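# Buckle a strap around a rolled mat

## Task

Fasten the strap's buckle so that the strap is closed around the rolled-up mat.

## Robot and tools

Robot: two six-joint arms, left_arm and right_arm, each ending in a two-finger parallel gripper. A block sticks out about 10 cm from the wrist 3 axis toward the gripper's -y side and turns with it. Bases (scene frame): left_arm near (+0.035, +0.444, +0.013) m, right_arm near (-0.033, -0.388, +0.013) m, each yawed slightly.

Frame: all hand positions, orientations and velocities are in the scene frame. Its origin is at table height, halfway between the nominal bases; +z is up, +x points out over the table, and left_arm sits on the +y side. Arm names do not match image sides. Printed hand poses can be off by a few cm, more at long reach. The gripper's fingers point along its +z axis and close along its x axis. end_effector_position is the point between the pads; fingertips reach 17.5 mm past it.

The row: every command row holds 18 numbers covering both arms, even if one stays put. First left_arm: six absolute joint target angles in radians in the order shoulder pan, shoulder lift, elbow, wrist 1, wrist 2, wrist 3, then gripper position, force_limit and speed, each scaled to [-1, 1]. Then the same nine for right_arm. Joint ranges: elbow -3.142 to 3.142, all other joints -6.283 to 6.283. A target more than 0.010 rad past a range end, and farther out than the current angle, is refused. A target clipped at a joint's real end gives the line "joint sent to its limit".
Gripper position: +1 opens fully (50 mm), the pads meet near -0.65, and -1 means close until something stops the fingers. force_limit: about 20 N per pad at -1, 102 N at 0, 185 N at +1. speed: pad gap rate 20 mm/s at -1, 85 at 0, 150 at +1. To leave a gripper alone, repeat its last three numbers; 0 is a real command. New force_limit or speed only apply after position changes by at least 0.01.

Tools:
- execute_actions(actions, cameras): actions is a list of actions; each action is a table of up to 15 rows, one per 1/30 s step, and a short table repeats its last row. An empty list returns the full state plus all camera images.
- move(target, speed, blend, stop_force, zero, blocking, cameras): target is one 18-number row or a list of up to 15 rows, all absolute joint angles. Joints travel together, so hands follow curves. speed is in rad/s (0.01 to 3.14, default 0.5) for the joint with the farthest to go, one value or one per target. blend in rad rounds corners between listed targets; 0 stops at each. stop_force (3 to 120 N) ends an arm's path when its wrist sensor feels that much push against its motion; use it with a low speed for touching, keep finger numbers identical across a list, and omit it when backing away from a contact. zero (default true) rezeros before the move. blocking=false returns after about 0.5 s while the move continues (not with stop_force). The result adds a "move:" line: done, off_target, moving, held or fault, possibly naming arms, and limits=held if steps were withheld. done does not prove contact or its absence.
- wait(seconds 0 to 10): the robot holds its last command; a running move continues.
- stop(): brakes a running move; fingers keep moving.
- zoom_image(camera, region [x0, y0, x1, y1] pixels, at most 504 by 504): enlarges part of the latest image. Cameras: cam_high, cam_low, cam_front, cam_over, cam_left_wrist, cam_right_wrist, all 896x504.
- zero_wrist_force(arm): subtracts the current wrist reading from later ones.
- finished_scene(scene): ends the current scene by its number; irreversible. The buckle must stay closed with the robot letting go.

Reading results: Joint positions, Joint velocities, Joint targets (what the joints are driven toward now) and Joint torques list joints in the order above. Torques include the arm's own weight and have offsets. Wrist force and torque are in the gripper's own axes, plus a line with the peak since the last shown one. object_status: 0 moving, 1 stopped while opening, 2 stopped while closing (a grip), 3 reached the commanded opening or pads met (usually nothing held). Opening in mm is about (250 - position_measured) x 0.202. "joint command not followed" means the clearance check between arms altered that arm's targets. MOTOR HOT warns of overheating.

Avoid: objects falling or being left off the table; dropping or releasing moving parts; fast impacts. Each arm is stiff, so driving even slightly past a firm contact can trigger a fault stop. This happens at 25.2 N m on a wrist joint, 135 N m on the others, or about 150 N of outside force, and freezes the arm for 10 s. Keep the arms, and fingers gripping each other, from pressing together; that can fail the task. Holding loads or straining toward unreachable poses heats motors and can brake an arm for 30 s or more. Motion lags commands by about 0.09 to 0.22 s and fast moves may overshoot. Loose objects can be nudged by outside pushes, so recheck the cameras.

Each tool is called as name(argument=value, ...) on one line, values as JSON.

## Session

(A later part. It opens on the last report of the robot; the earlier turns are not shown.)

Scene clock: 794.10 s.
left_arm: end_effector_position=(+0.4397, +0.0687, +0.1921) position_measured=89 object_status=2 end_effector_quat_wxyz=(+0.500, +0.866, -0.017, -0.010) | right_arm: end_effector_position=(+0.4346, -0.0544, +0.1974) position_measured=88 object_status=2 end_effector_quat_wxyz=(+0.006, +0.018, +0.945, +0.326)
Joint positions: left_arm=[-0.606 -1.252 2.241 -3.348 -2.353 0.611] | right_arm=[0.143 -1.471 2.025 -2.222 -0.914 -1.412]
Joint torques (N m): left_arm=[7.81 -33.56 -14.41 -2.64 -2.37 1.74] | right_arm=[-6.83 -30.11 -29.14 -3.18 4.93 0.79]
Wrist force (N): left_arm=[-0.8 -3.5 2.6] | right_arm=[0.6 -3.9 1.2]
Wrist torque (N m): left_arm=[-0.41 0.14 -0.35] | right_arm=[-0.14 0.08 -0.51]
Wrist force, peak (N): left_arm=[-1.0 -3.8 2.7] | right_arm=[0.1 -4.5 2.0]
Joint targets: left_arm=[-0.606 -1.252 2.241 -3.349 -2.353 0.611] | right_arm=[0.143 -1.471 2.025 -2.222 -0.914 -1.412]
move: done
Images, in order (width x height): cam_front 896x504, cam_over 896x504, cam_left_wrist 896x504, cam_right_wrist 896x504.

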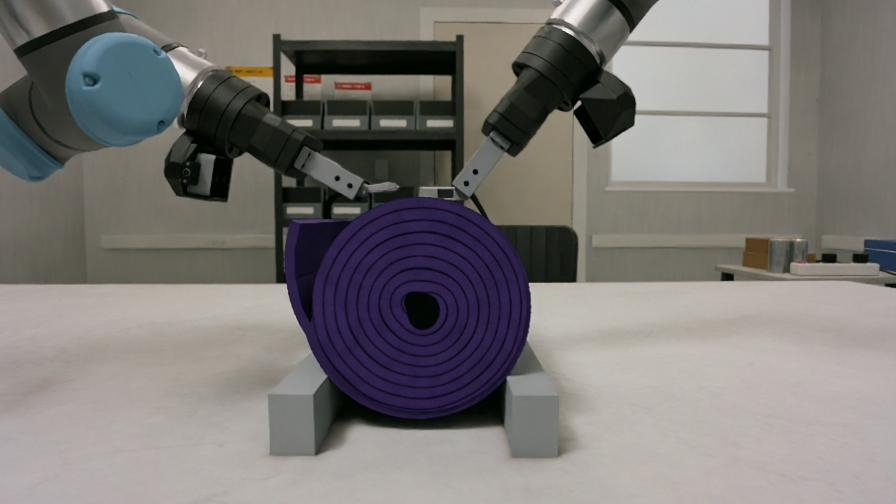

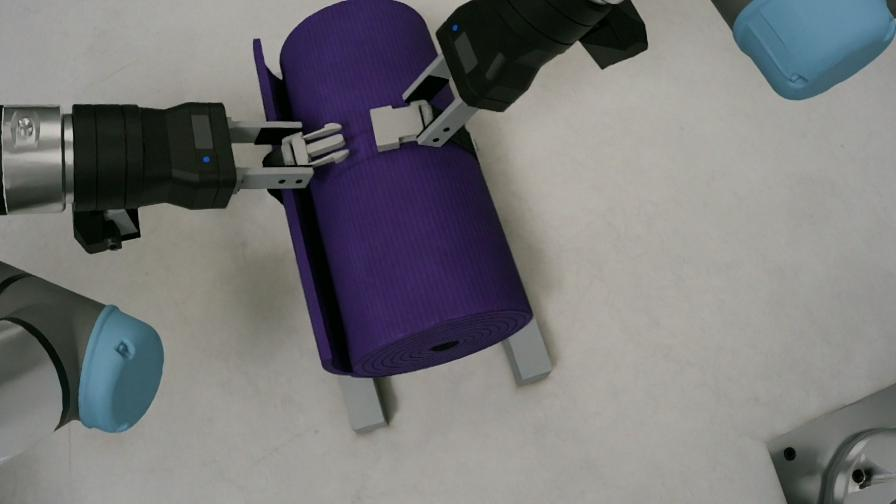

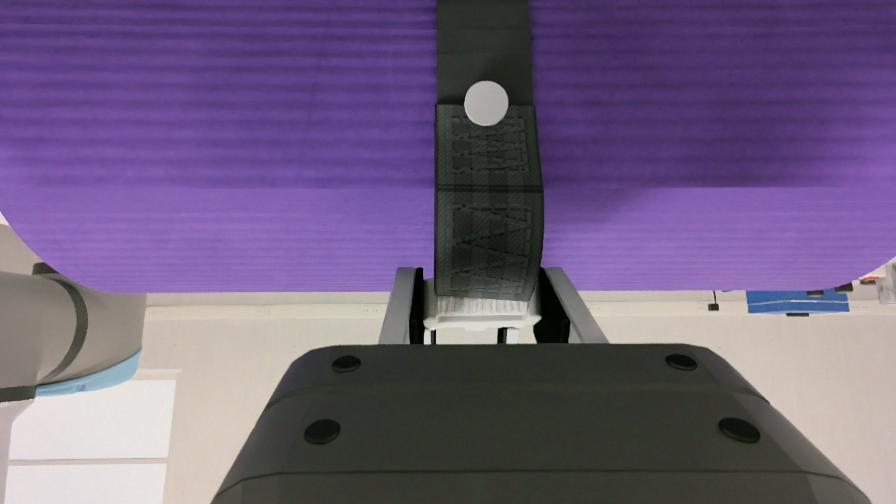

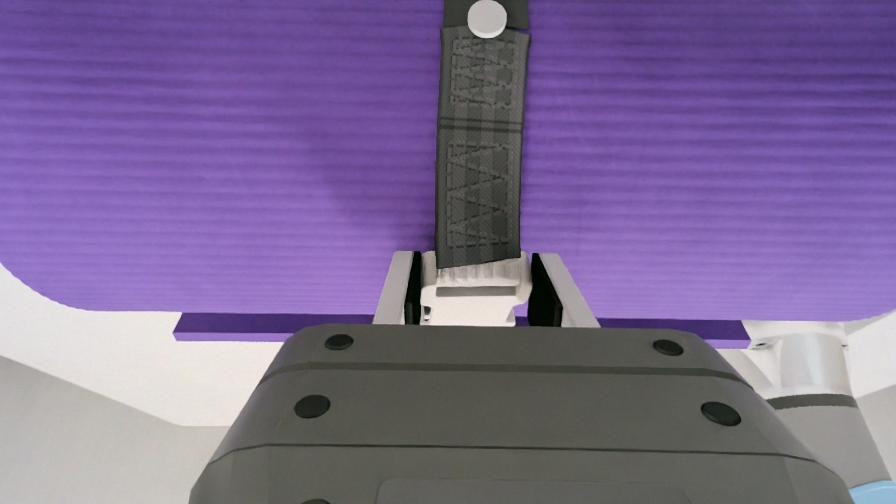

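zoom_image(camera="cam_over", region=[290, 100, 370, 170])

zoom_image(camera="cam_over", region=[360, 90, 440, 160])

zoom_image(camera="cam_front", region=[350, 165, 450, 215])

Scaled by 6.300.

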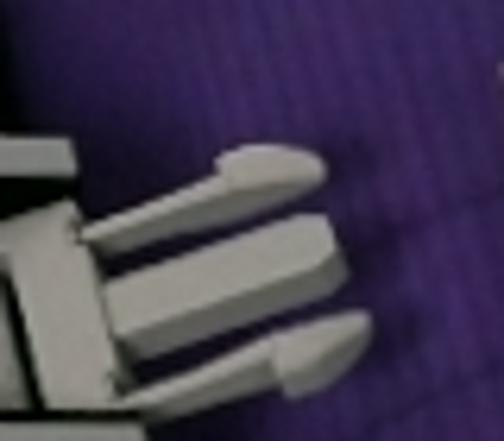

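Scaled by 6.300.

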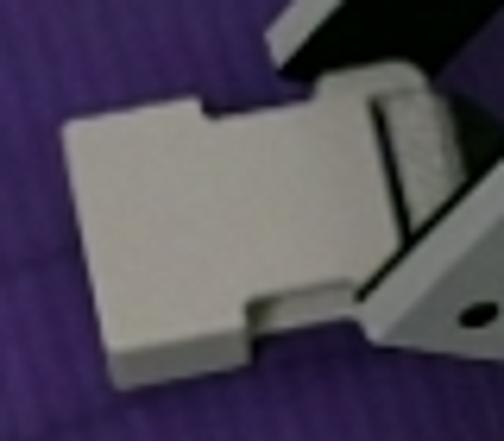

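Scaled by 5.040.

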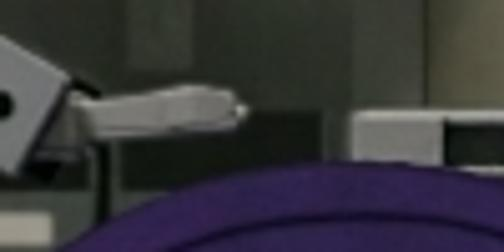

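move(target=[-0.6099,-1.297,2.168,-3.0505,-2.3428,0.7859,-0.98,0.2,-1,0.1433,-1.4712,2.0251,-2.2223,-0.9137,-1.4118,-1,-0.3,-1], speed=0.15, stop_force=20, cameras=["cam_over","cam_front"])

Scene clock: 857.73 s.
left_arm: end_effector_position=(+0.4443, +0.0648, +0.1890) position_measured=89 object_status=2 end_effector_quat_wxyz=(+0.453, +0.889, -0.058, -0.030) | right_arm: end_effector_position=(+0.4346, -0.0544, +0.1973) position_measured=88 object_status=2 end_effector_quat_wxyz=(+0.006, +0.018, +0.945, +0.326)
Joint positions: left_arm=[-0.61 -1.297 2.168 -3.051 -2.343 0.786] | right_arm=[0.143 -1.471 2.025 -2.222 -0.914 -1.412]
Joint torques (N m): left_arm=[-2.82 -25.6 -11.19 -5.33 -2.94 -2.62] | right_arm=[-6.42 -20.54 -22.21 -4.92 4.55 0.89]
Wrist force (N): left_arm=[-1.0 -3.1 2.3] | right_arm=[0.8 -3.5 0.6]
Wrist torque (N m): left_arm=[-0.37 0.14 -0.40] | right_arm=[-0.12 0.09 -0.51]
Wrist force, peak (N): left_arm=[-1.1 -3.7 2.8] | right_arm=[0.3 -4.7 1.8]
Joint targets: left_arm=[-0.610 -1.297 2.168 -3.051 -2.343 0.786] | right_arm=[0.143 -1.471 2.025 -2.222 -0.914 -1.412]
move: done
Images, in order (width x height): cam_front 896x504, cam_over 896x504.

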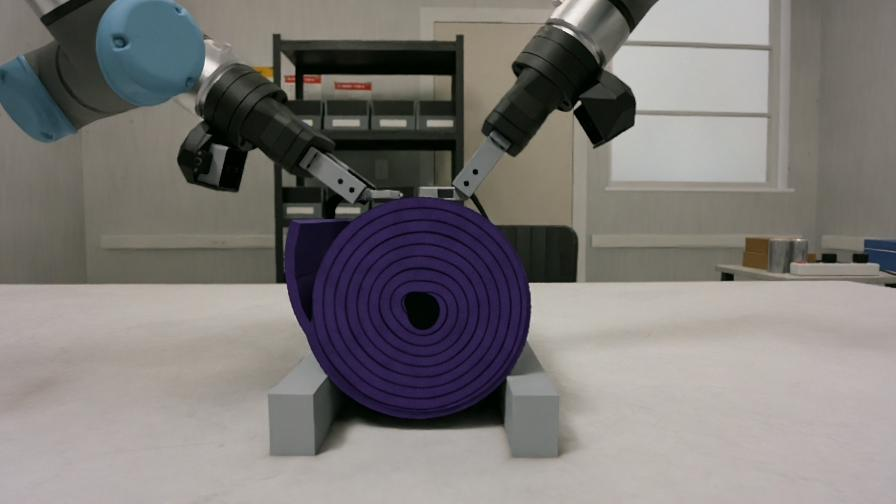

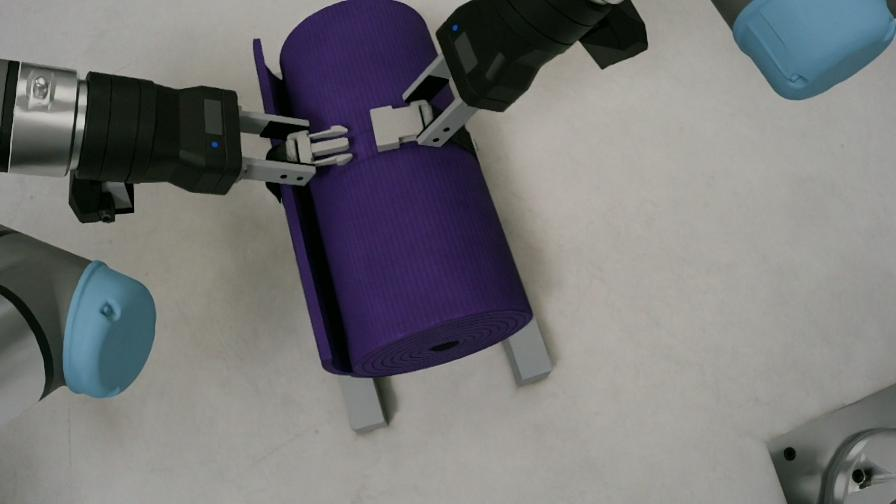

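zoom_image(camera="cam_over", region=[280, 90, 380, 190])

zoom_image(camera="cam_over", region=[340, 80, 440, 180])

zoom_image(camera="cam_front", region=[360, 160, 460, 210])

Scaled by 5.040.

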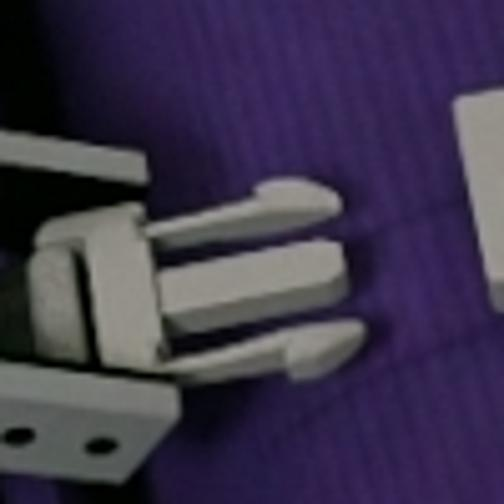

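Scaled by 5.040.

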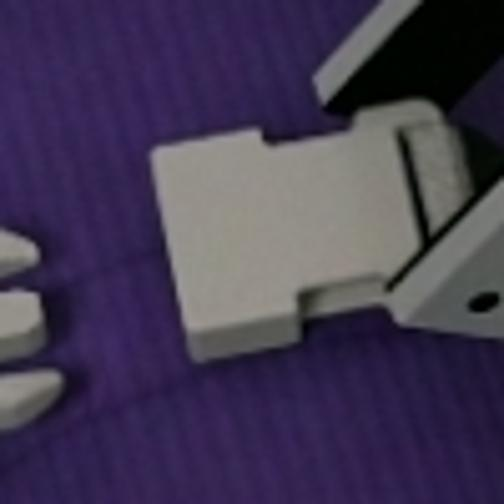

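Scaled by 5.040.

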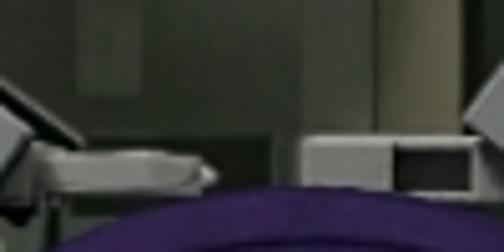

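move(target=[-0.6142,-1.2824,2.1466,-3.047,-2.3403,0.7809,-0.98,0.2,-1,0.1433,-1.4712,2.0251,-2.2223,-0.9137,-1.4118,-1,-0.3,-1], speed=0.08, stop_force=15, cameras=["cam_over","cam_front"])

zoom_image(camera="cam_over", region=[300, 80, 400, 180])

zoom_image(camera="cam_front", region=[360, 160, 460, 210])

Scene clock: 900.77 s.
left_arm: end_effector_position=(+0.4497, +0.0581, +0.1893) position_measured=89 object_status=2 end_effector_quat_wxyz=(+0.453, +0.889, -0.058, -0.030) | right_arm: end_effector_position=(+0.4346, -0.0544, +0.1973) position_measured=88 object_status=2 end_effector_quat_wxyz=(+0.006, +0.018, +0.945, +0.326)
Joint positions: left_arm=[-0.614 -1.282 2.147 -3.047 -2.34 0.781] | right_arm=[0.143 -1.471 2.025 -2.222 -0.914 -1.412]
Joint torques (N m): left_arm=[8.42 -41.16 -10.99 -5.24 -2.54 2.19] | right_arm=[-6.07 -20.35 -22.12 -4.99 4.4 0.89]
Wrist force (N): left_arm=[-0.9 -3.4 2.5] | right_arm=[0.2 -4.5 1.8]
Wrist torque (N m): left_arm=[-0.37 0.13 -0.31] | right_arm=[-0.14 0.07 -0.51]
Wrist force, peak (N): left_arm=[-1.0 -3.5 2.8] | right_arm=[0.0 -4.7 2.0]
Joint targets: left_arm=[-0.614 -1.282 2.147 -3.047 -2.340 0.781] | right_arm=[0.143 -1.471 2.025 -2.222 -0.914 -1.412]
move: done
Images, in order (width x height): cam_front 896x504, cam_over 896x504.

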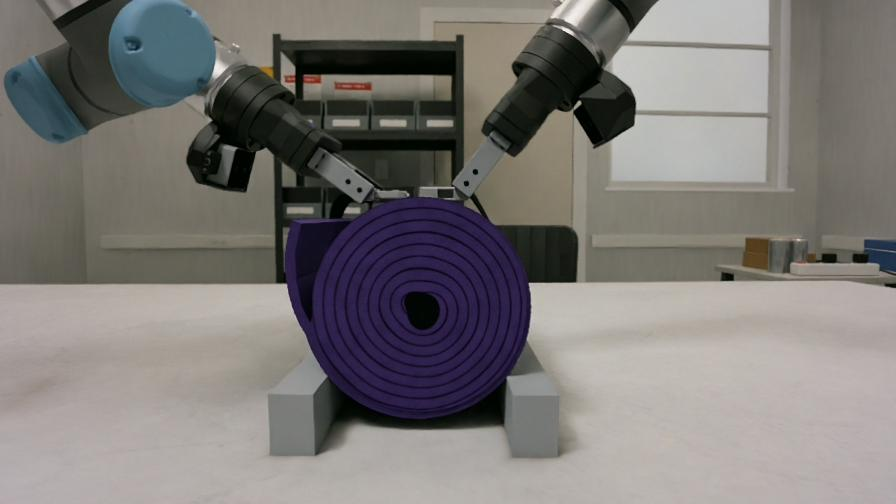

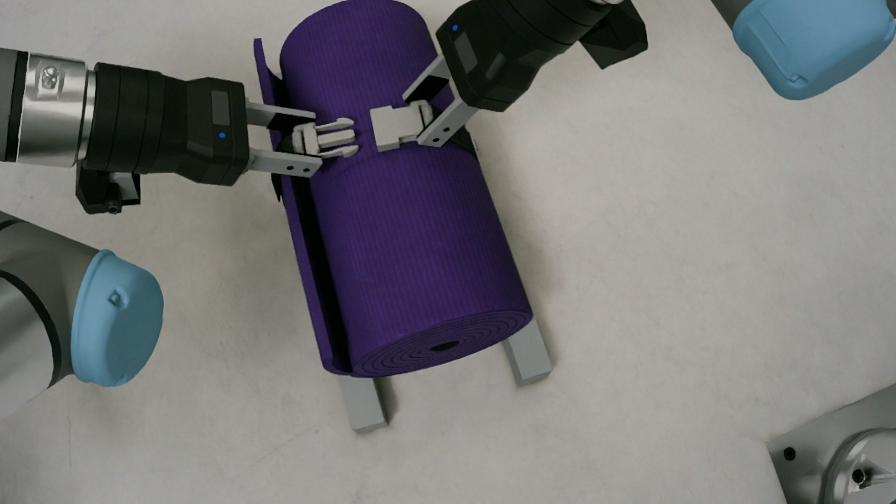

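Scaled by 5.040.

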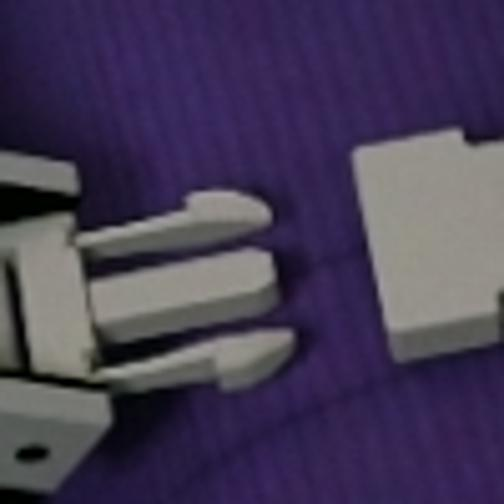

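Scaled by 5.040.

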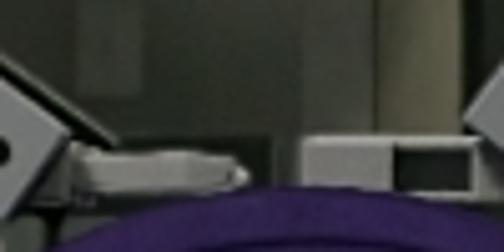

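zoom_image(camera="cam_front", region=[370, 175, 430, 205])

zoom_image(camera="cam_over", region=[330, 100, 390, 160])

Scaled by 8.400.

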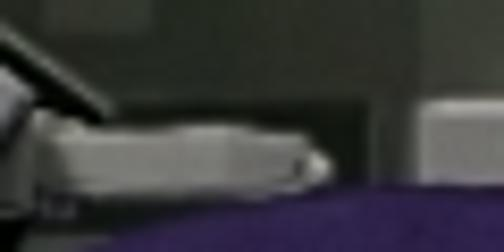

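Scaled by 8.400.

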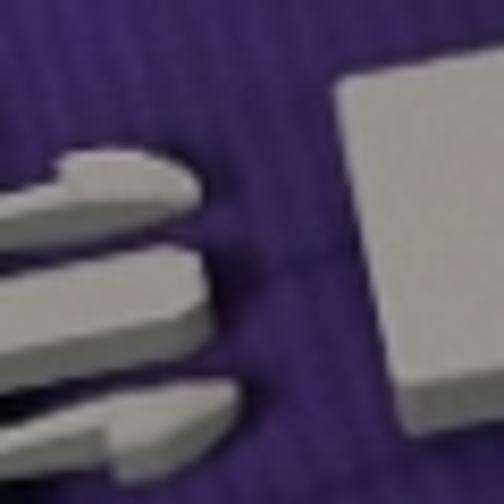

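move(target=[-0.6365,-1.2719,2.1361,-3.0645,-2.3273,0.7558,-0.98,0.2,-1,0.1433,-1.4712,2.0251,-2.2223,-0.9137,-1.4118,-1,-0.3,-1], speed=0.03, stop_force=12, cameras=["cam_over","cam_front"])

zoom_image(camera="cam_over", region=[330, 90, 400, 160])

zoom_image(camera="cam_front", region=[380, 175, 440, 205])

Scene clock: 954.00 s.
left_arm: end_effector_position=(+0.4482, +0.0463, +0.1894) position_measured=89 object_status=2 end_effector_quat_wxyz=(+0.453, +0.889, -0.058, -0.030) | right_arm: end_effector_position=(+0.4346, -0.0544, +0.1973) position_measured=88 object_status=2 end_effector_quat_wxyz=(+0.006, +0.018, +0.945, +0.326)
Joint positions: left_arm=[-0.637 -1.272 2.136 -3.065 -2.327 0.756] | right_arm=[0.143 -1.471 2.025 -2.222 -0.914 -1.412]
Joint torques (N m): left_arm=[11.04 -39.53 -11.03 -0.88 -3.3 2.64] | right_arm=[-6.71 -20.27 -22.06 -4.93 4.11 0.89]
Wrist force (N): left_arm=[-1.1 -3.6 2.4] | right_arm=[0.6 -3.9 1.2]
Wrist torque (N m): left_arm=[-0.39 0.14 -0.33] | right_arm=[-0.12 0.07 -0.51]
Wrist force, peak (N): left_arm=[-0.9 -3.9 2.7] | right_arm=[0.1 -4.9 1.8]
Joint targets: left_arm=[-0.637 -1.272 2.136 -3.064 -2.327 0.756] | right_arm=[0.143 -1.471 2.025 -2.222 -0.914 -1.412]
move: done
Images, in order (width x height): cam_front 896x504, cam_over 896x504.

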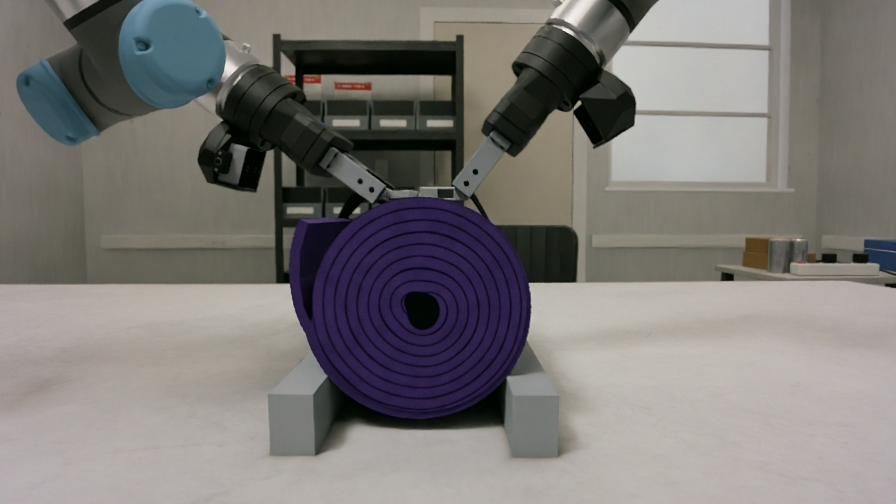

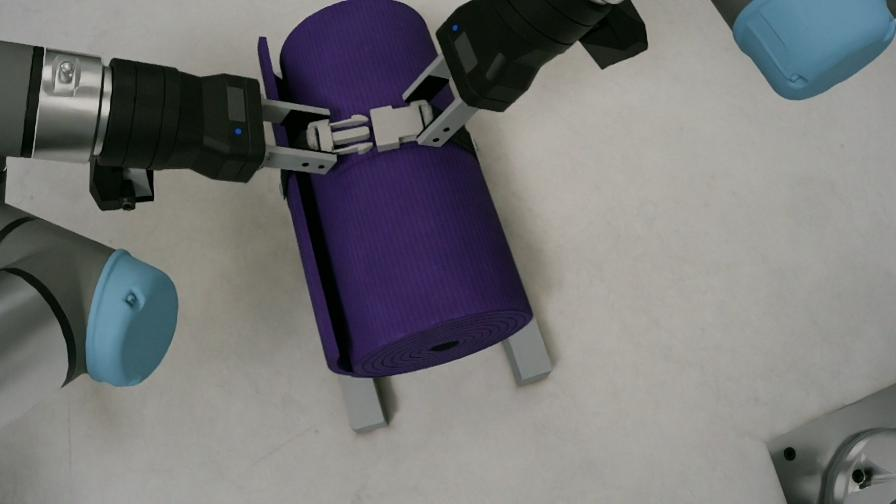

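Scaled by 7.200.

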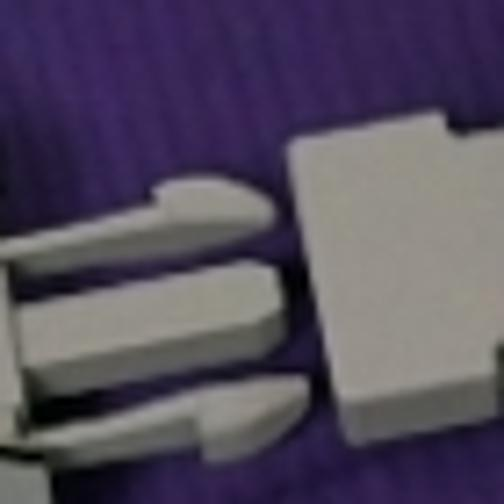

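Scaled by 8.400.

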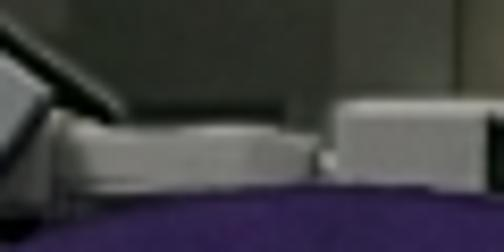

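move(target=[-0.6479,-1.2677,2.1313,-3.0724,-2.3205,0.7433,-0.98,0.2,-1,0.1433,-1.4712,2.0251,-2.2223,-0.9137,-1.4118,-1,-0.3,-1], speed=0.015, stop_force=12, cameras=["cam_over","cam_front"])

zoom_image(camera="cam_over", region=[330, 90, 400, 160])

zoom_image(camera="cam_front", region=[380, 175, 440, 205])

Scene clock: 980.47 s.
left_arm: end_effector_position=(+0.4473, +0.0418, +0.1896) position_measured=89 object_status=2 end_effector_quat_wxyz=(+0.453, +0.889, -0.058, -0.030) | right_arm: end_effector_position=(+0.4346, -0.0544, +0.1973) position_measured=88 object_status=2 end_effector_quat_wxyz=(+0.006, +0.019, +0.945, +0.326)
Joint positions: left_arm=[-0.645 -1.269 2.132 -3.07 -2.322 0.746] | right_arm=[0.143 -1.471 2.025 -2.222 -0.914 -1.412]
Joint torques (N m): left_arm=[5.07 -44.22 -13.78 -1.98 -4.58 2.52] | right_arm=[13.58 -20.02 -21.66 -4.93 3.88 0.89]
Wrist force (N): left_arm=[-1.7 -12.0 -7.7] | right_arm=[1.8 -15.1 -7.7]
Wrist torque (N m): left_arm=[-0.33 0.18 -0.34] | right_arm=[-0.24 0.08 -0.48]
Wrist force, peak (N): left_arm=[-0.3 -15.6 -9.9] | right_arm=[2.3 -18.9 -9.6]
Joint targets: left_arm=[-0.645 -1.269 2.132 -3.070 -2.322 0.746] | right_arm=[0.143 -1.471 2.025 -2.222 -0.914 -1.412]
move: contact (left_arm)
Images, in order (width x height): cam_front 896x504, cam_over 896x504.

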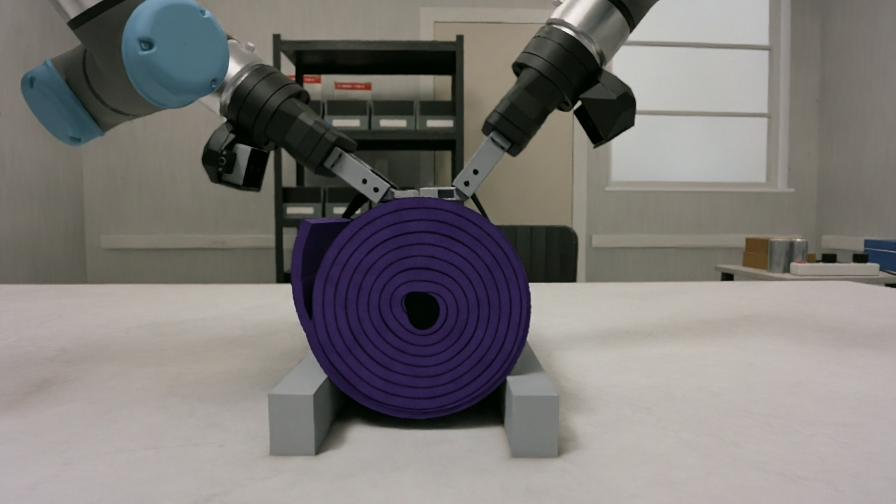

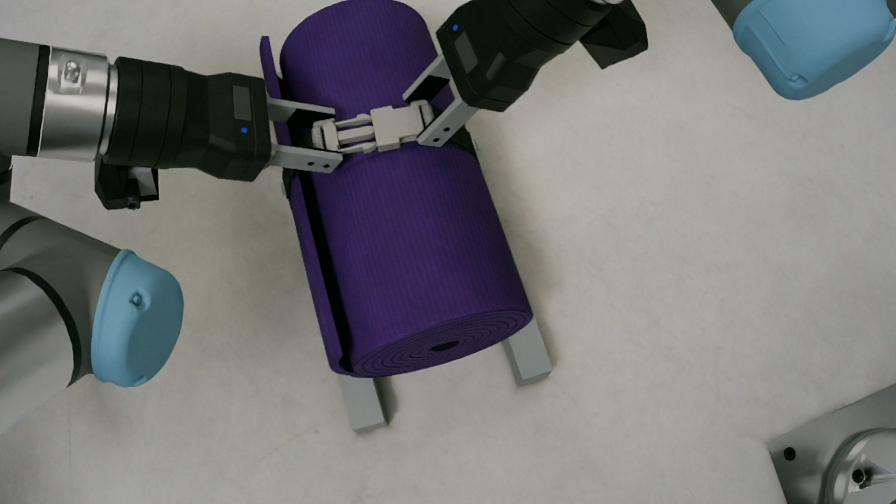

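Scaled by 7.200.

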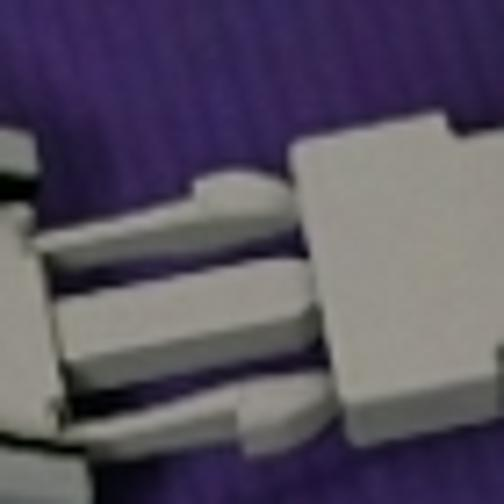

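Scaled by 8.400.

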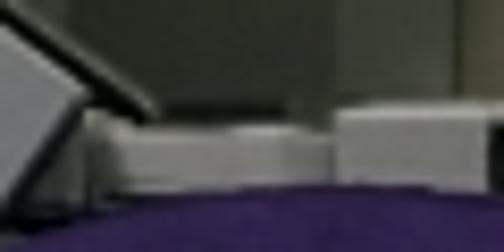

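zoom_image(camera="cam_over", region=[350, 105, 390, 155])

zoom_image(camera="cam_high", region=[300, 150, 500, 300])

Scaled by 10.080.

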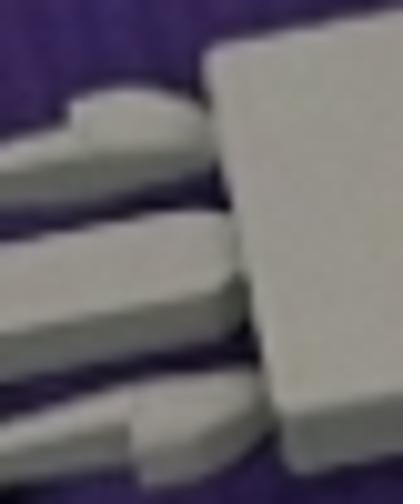

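This scene's latest camera images include none from cam_high. They are from: cam_front, cam_over. cam_high's image comes with the result of a call that names it in "cameras".

move(target=[-0.6522,-1.2667,2.1307,-3.076,-2.3179,0.7388,-0.98,0.2,-1,0.1433,-1.4712,2.0251,-2.2223,-0.9137,-1.4118,-1,-0.3,-1], speed=0.012, stop_force=15, cameras=["cam_over","cam_front","cam_high"])

zoom_image(camera="cam_over", region=[350, 105, 390, 155])

Scene clock: 1017.17 s.
left_arm: end_effector_position=(+0.4471, +0.0412, +0.1896) position_measured=89 object_status=2 end_effector_quat_wxyz=(+0.453, +0.889, -0.058, -0.030) | right_arm: end_effector_position=(+0.4346, -0.0544, +0.1973) position_measured=88 object_status=2 end_effector_quat_wxyz=(+0.006, +0.018, +0.945, +0.326)
Joint positions: left_arm=[-0.647 -1.268 2.132 -3.072 -2.321 0.745] | right_arm=[0.143 -1.471 2.025 -2.222 -0.914 -1.412]
Joint torques (N m): left_arm=[-3.03 -44.2 -17.67 -3.18 -6.92 2.49] | right_arm=[13.1 -22.48 -22.01 -4.92 10.15 0.88]
Wrist force (N): left_arm=[-0.4 -23.9 -17.8] | right_arm=[3.5 -25.8 -17.7]
Wrist torque (N m): left_arm=[-0.22 0.23 -0.36] | right_arm=[-0.01 0.15 -0.48]
Wrist force, peak (N): left_arm=[0.2 -26.6 -21.0] | right_arm=[4.7 -28.1 -21.0]
Joint targets: left_arm=[-0.647 -1.268 2.132 -3.072 -2.321 0.745] | right_arm=[0.143 -1.471 2.025 -2.222 -0.914 -1.412]
move: contact (left_arm)
Images, in order (width x height): cam_high 896x504, cam_front 896x504, cam_over 896x504.

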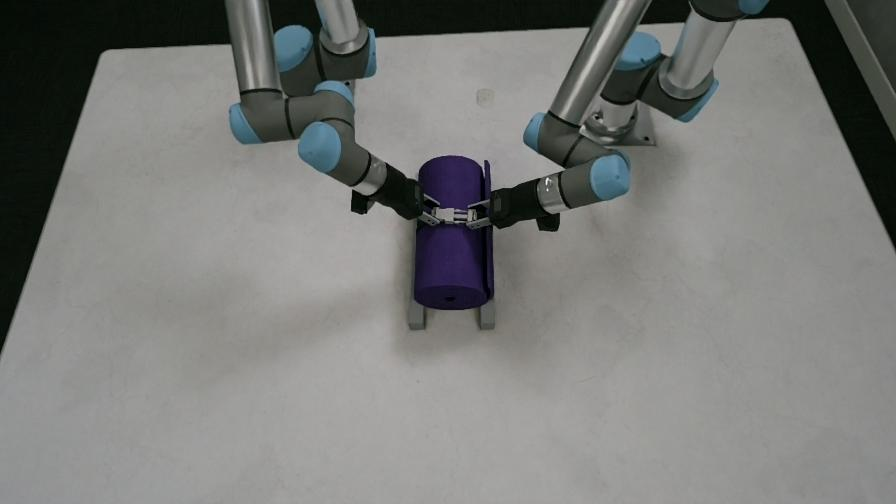

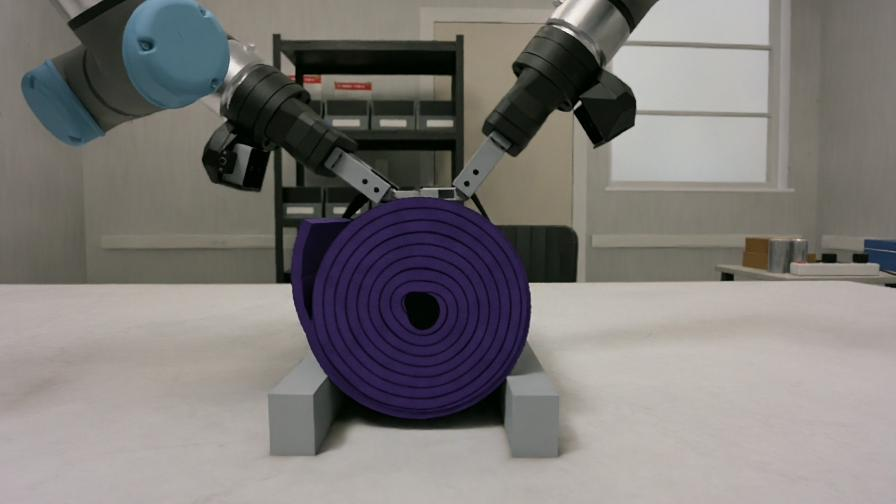

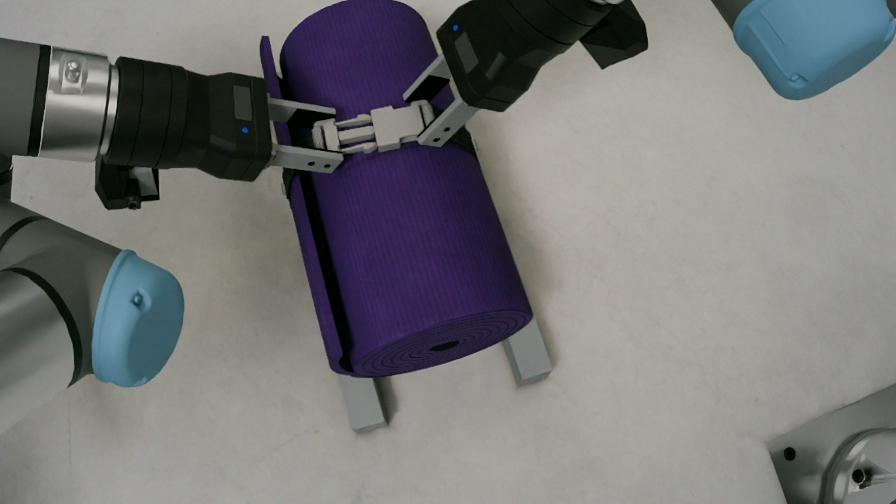

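Scaled by 10.080.

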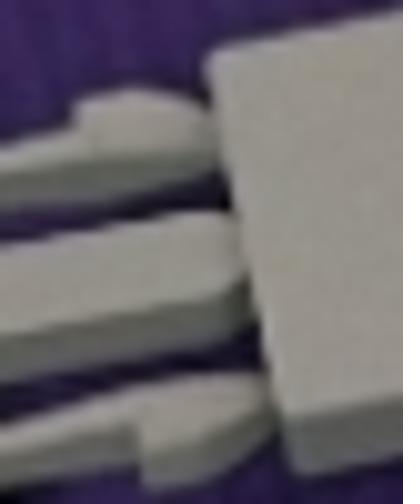

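zoom_image(camera="cam_front", region=[390, 180, 440, 205])

zoom_image(camera="cam_high", region=[420, 195, 490, 235])

Scaled by 10.080.

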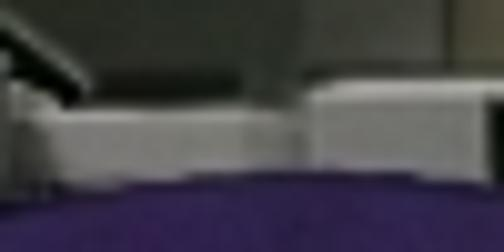

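Scaled by 7.200.

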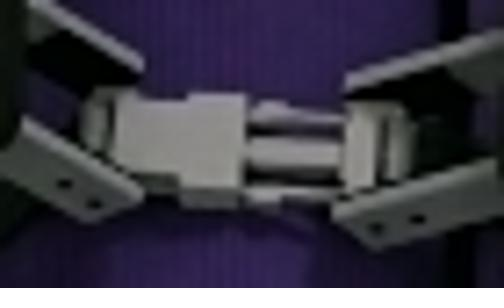

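move(target=[-0.6558,-1.264,2.1291,-3.0799,-2.3157,0.7348,-0.98,0.2,-1,0.1433,-1.4712,2.0251,-2.2223,-0.9137,-1.4118,-1,-0.3,-1], speed=0.012, stop_force=16, cameras=["cam_over","cam_front"])

zoom_image(camera="cam_over", region=[350, 105, 390, 155])

zoom_image(camera="cam_front", region=[390, 180, 440, 205])

Scene clock: 1042.53 s.
left_arm: end_effector_position=(+0.4470, +0.0404, +0.1895) position_measured=89 object_status=2 end_effector_quat_wxyz=(+0.453, +0.889, -0.058, -0.030) | right_arm: end_effector_position=(+0.4346, -0.0544, +0.1973) position_measured=88 object_status=2 end_effector_quat_wxyz=(+0.006, +0.018, +0.945, +0.326)
Joint positions: left_arm=[-0.648 -1.268 2.132 -3.073 -2.32 0.743] | right_arm=[0.143 -1.471 2.025 -2.222 -0.914 -1.412]
Joint torques (N m): left_arm=[-10.25 -46.13 -21.94 -4.37 -9.49 2.71] | right_arm=[15.36 -25.28 -22.38 -4.76 9.72 0.77]
Wrist force (N): left_arm=[0.2 -36.4 -28.4] | right_arm=[5.3 -35.3 -29.5]
Wrist torque (N m): left_arm=[-0.09 0.27 -0.38] | right_arm=[0.31 0.20 -0.46]
Wrist force, peak (N): left_arm=[0.3 -40.5 -33.2] | right_arm=[6.2 -38.6 -34.0]
Joint targets: left_arm=[-0.648 -1.268 2.132 -3.073 -2.320 0.743] | right_arm=[0.143 -1.471 2.025 -2.222 -0.914 -1.412]
move: contact (left_arm)
Images, in order (width x height): cam_front 896x504, cam_over 896x504.

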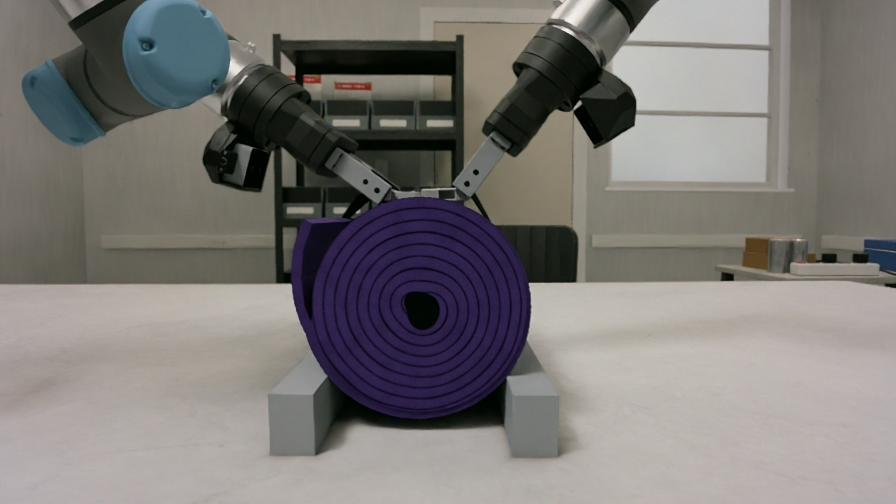

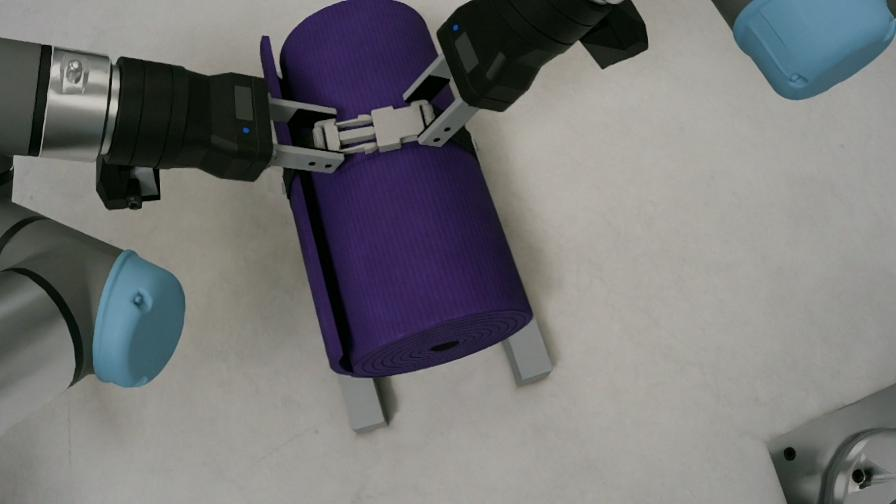

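Scaled by 10.080.

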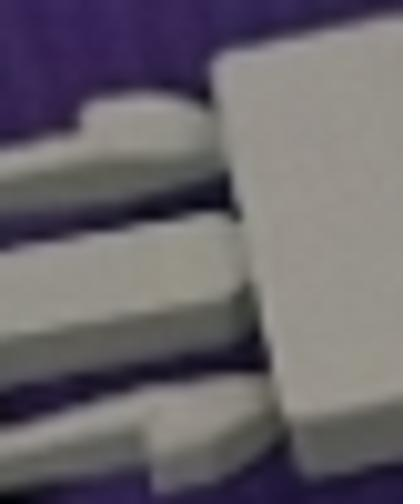

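Scaled by 10.080.

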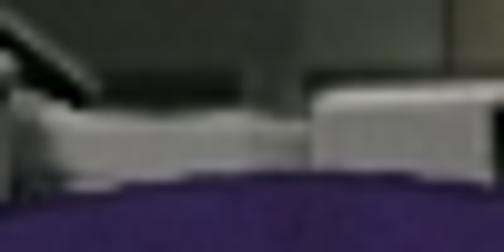

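wait(seconds=0.1, cameras=["cam_low","cam_left_wrist","cam_right_wrist","cam_over","cam_front"])

Scene clock: 1080.70 s.
left_arm: end_effector_position=(+0.4470, +0.0404, +0.1895) position_measured=89 object_status=2 end_effector_quat_wxyz=(+0.453, +0.889, -0.058, -0.030) | right_arm: end_effector_position=(+0.4346, -0.0544, +0.1973) position_measured=88 object_status=2 end_effector_quat_wxyz=(+0.006, +0.018, +0.945, +0.326)
Joint positions: left_arm=[-0.648 -1.268 2.132 -3.073 -2.32 0.743] | right_arm=[0.143 -1.471 2.025 -2.222 -0.914 -1.412]
Joint torques (N m): left_arm=[-10.04 -46.58 -22.13 -4.64 -7.78 2.48] | right_arm=[22.46 -27.3 -22.48 -4.88 9.04 0.81]
Wrist force (N): left_arm=[0.4 -36.6 -28.2] | right_arm=[5.2 -35.5 -29.2]
Wrist torque (N m): left_arm=[-0.07 0.26 -0.37] | right_arm=[0.31 0.19 -0.46]
Wrist force, peak (N): left_arm=[0.6 -36.9 -28.2] | right_arm=[5.8 -34.7 -30.6]
Joint targets: left_arm=[-0.648 -1.268 2.132 -3.073 -2.320 0.743] | right_arm=[0.143 -1.471 2.025 -2.222 -0.914 -1.412]
Tool commands: left_gripper/position=-0.98 left_gripper/force_limit=+0.2 left_gripper/speed=-1.0 right_gripper/position=-1.0 right_gripper/force_limit=-0.3 right_gripper/speed=-1.0
wait: 0.10 s; at rest from the start
Images, in order (width x height): cam_low 896x504, cam_front 896x504, cam_over 896x504, cam_left_wrist 896x504, cam_right_wrist 896x504.

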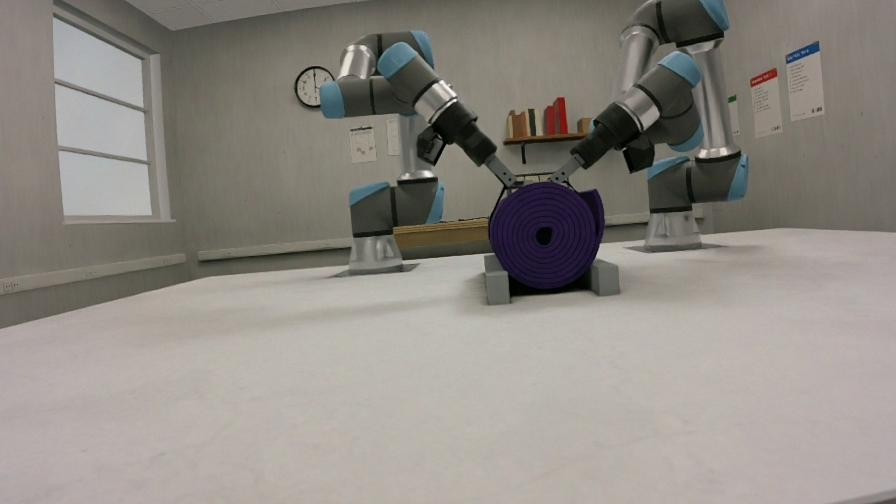

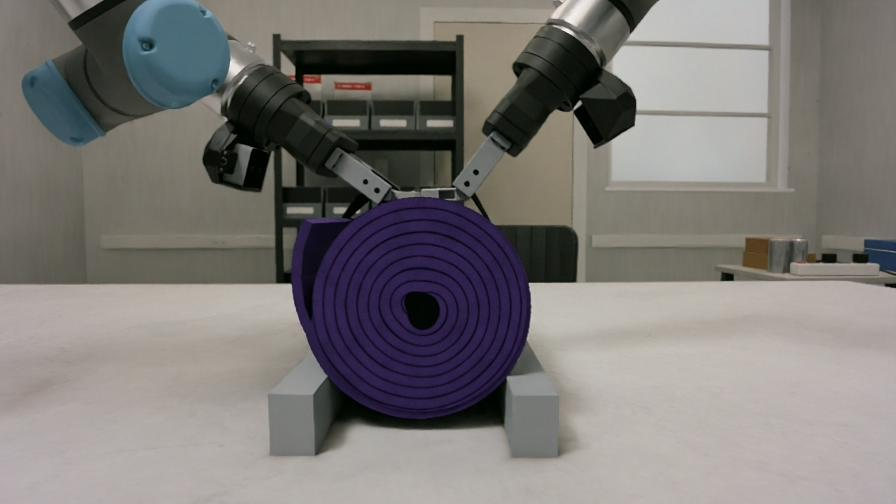

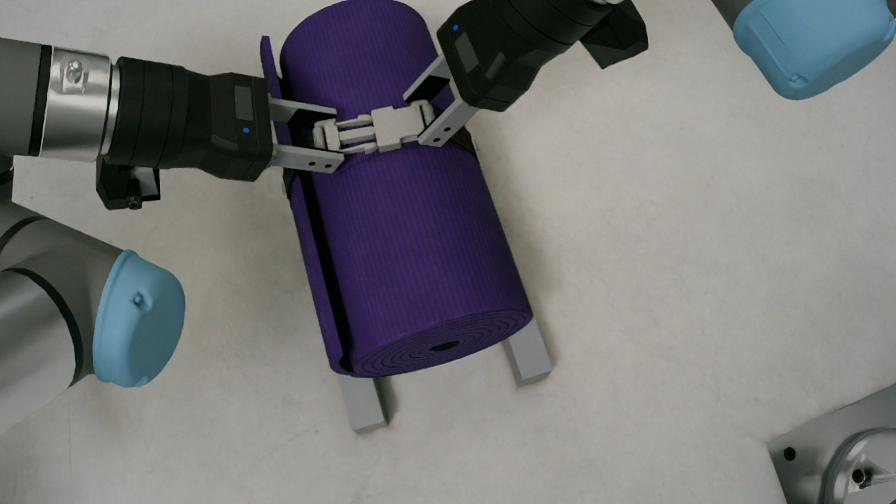

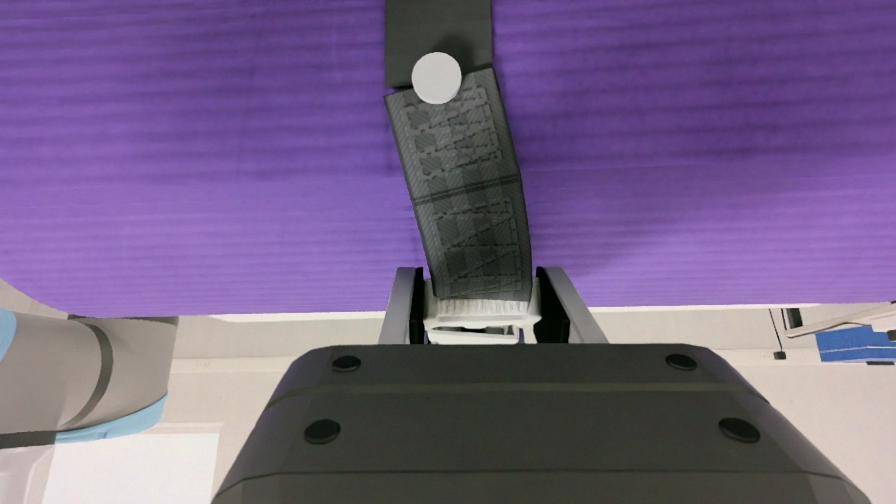

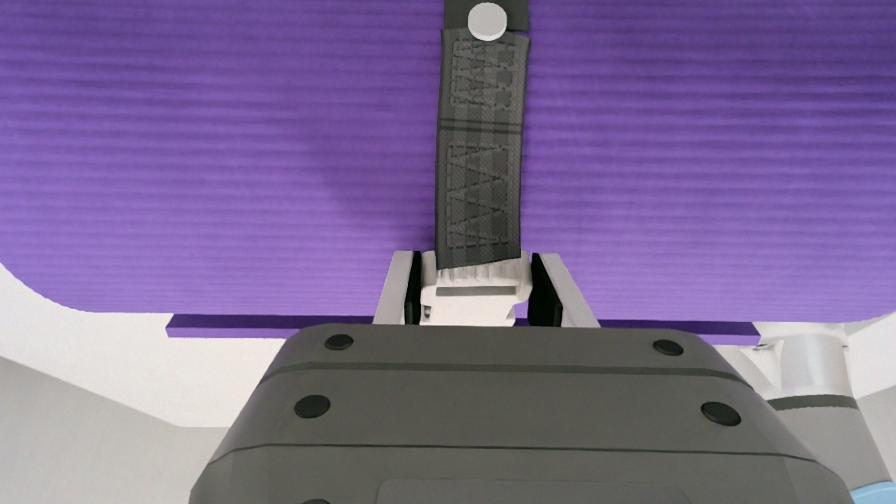

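zoom_image(camera="cam_left_wrist", region=[380, 250, 600, 360])

zoom_image(camera="cam_right_wrist", region=[360, 230, 600, 350])

zoom_image(camera="cam_low", region=[480, 150, 620, 220])

Scaled by 2.291.

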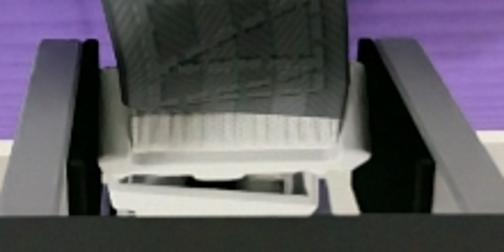

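Scaled by 2.100.

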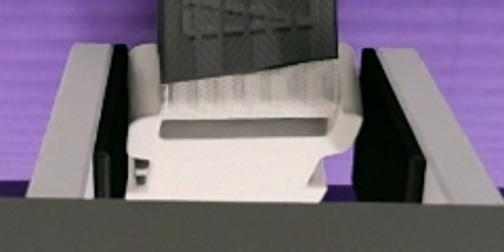

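Scaled by 3.600.

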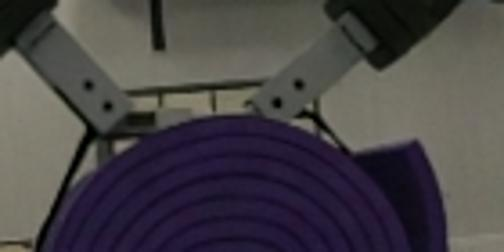

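zoom_image(camera="cam_front", region=[386, 184, 422, 202])

zoom_image(camera="cam_front", region=[414, 184, 462, 208])

Scaled by 14.000.

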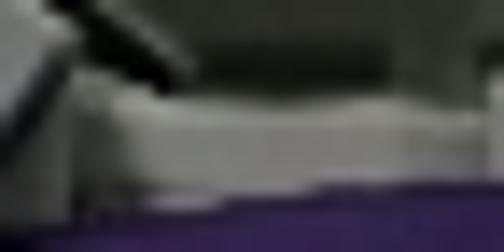

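Scaled by 10.500.

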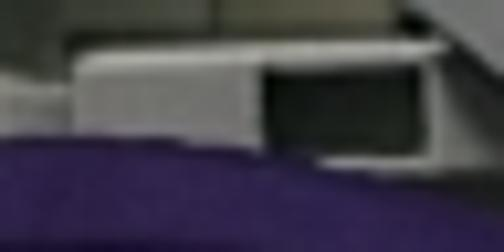

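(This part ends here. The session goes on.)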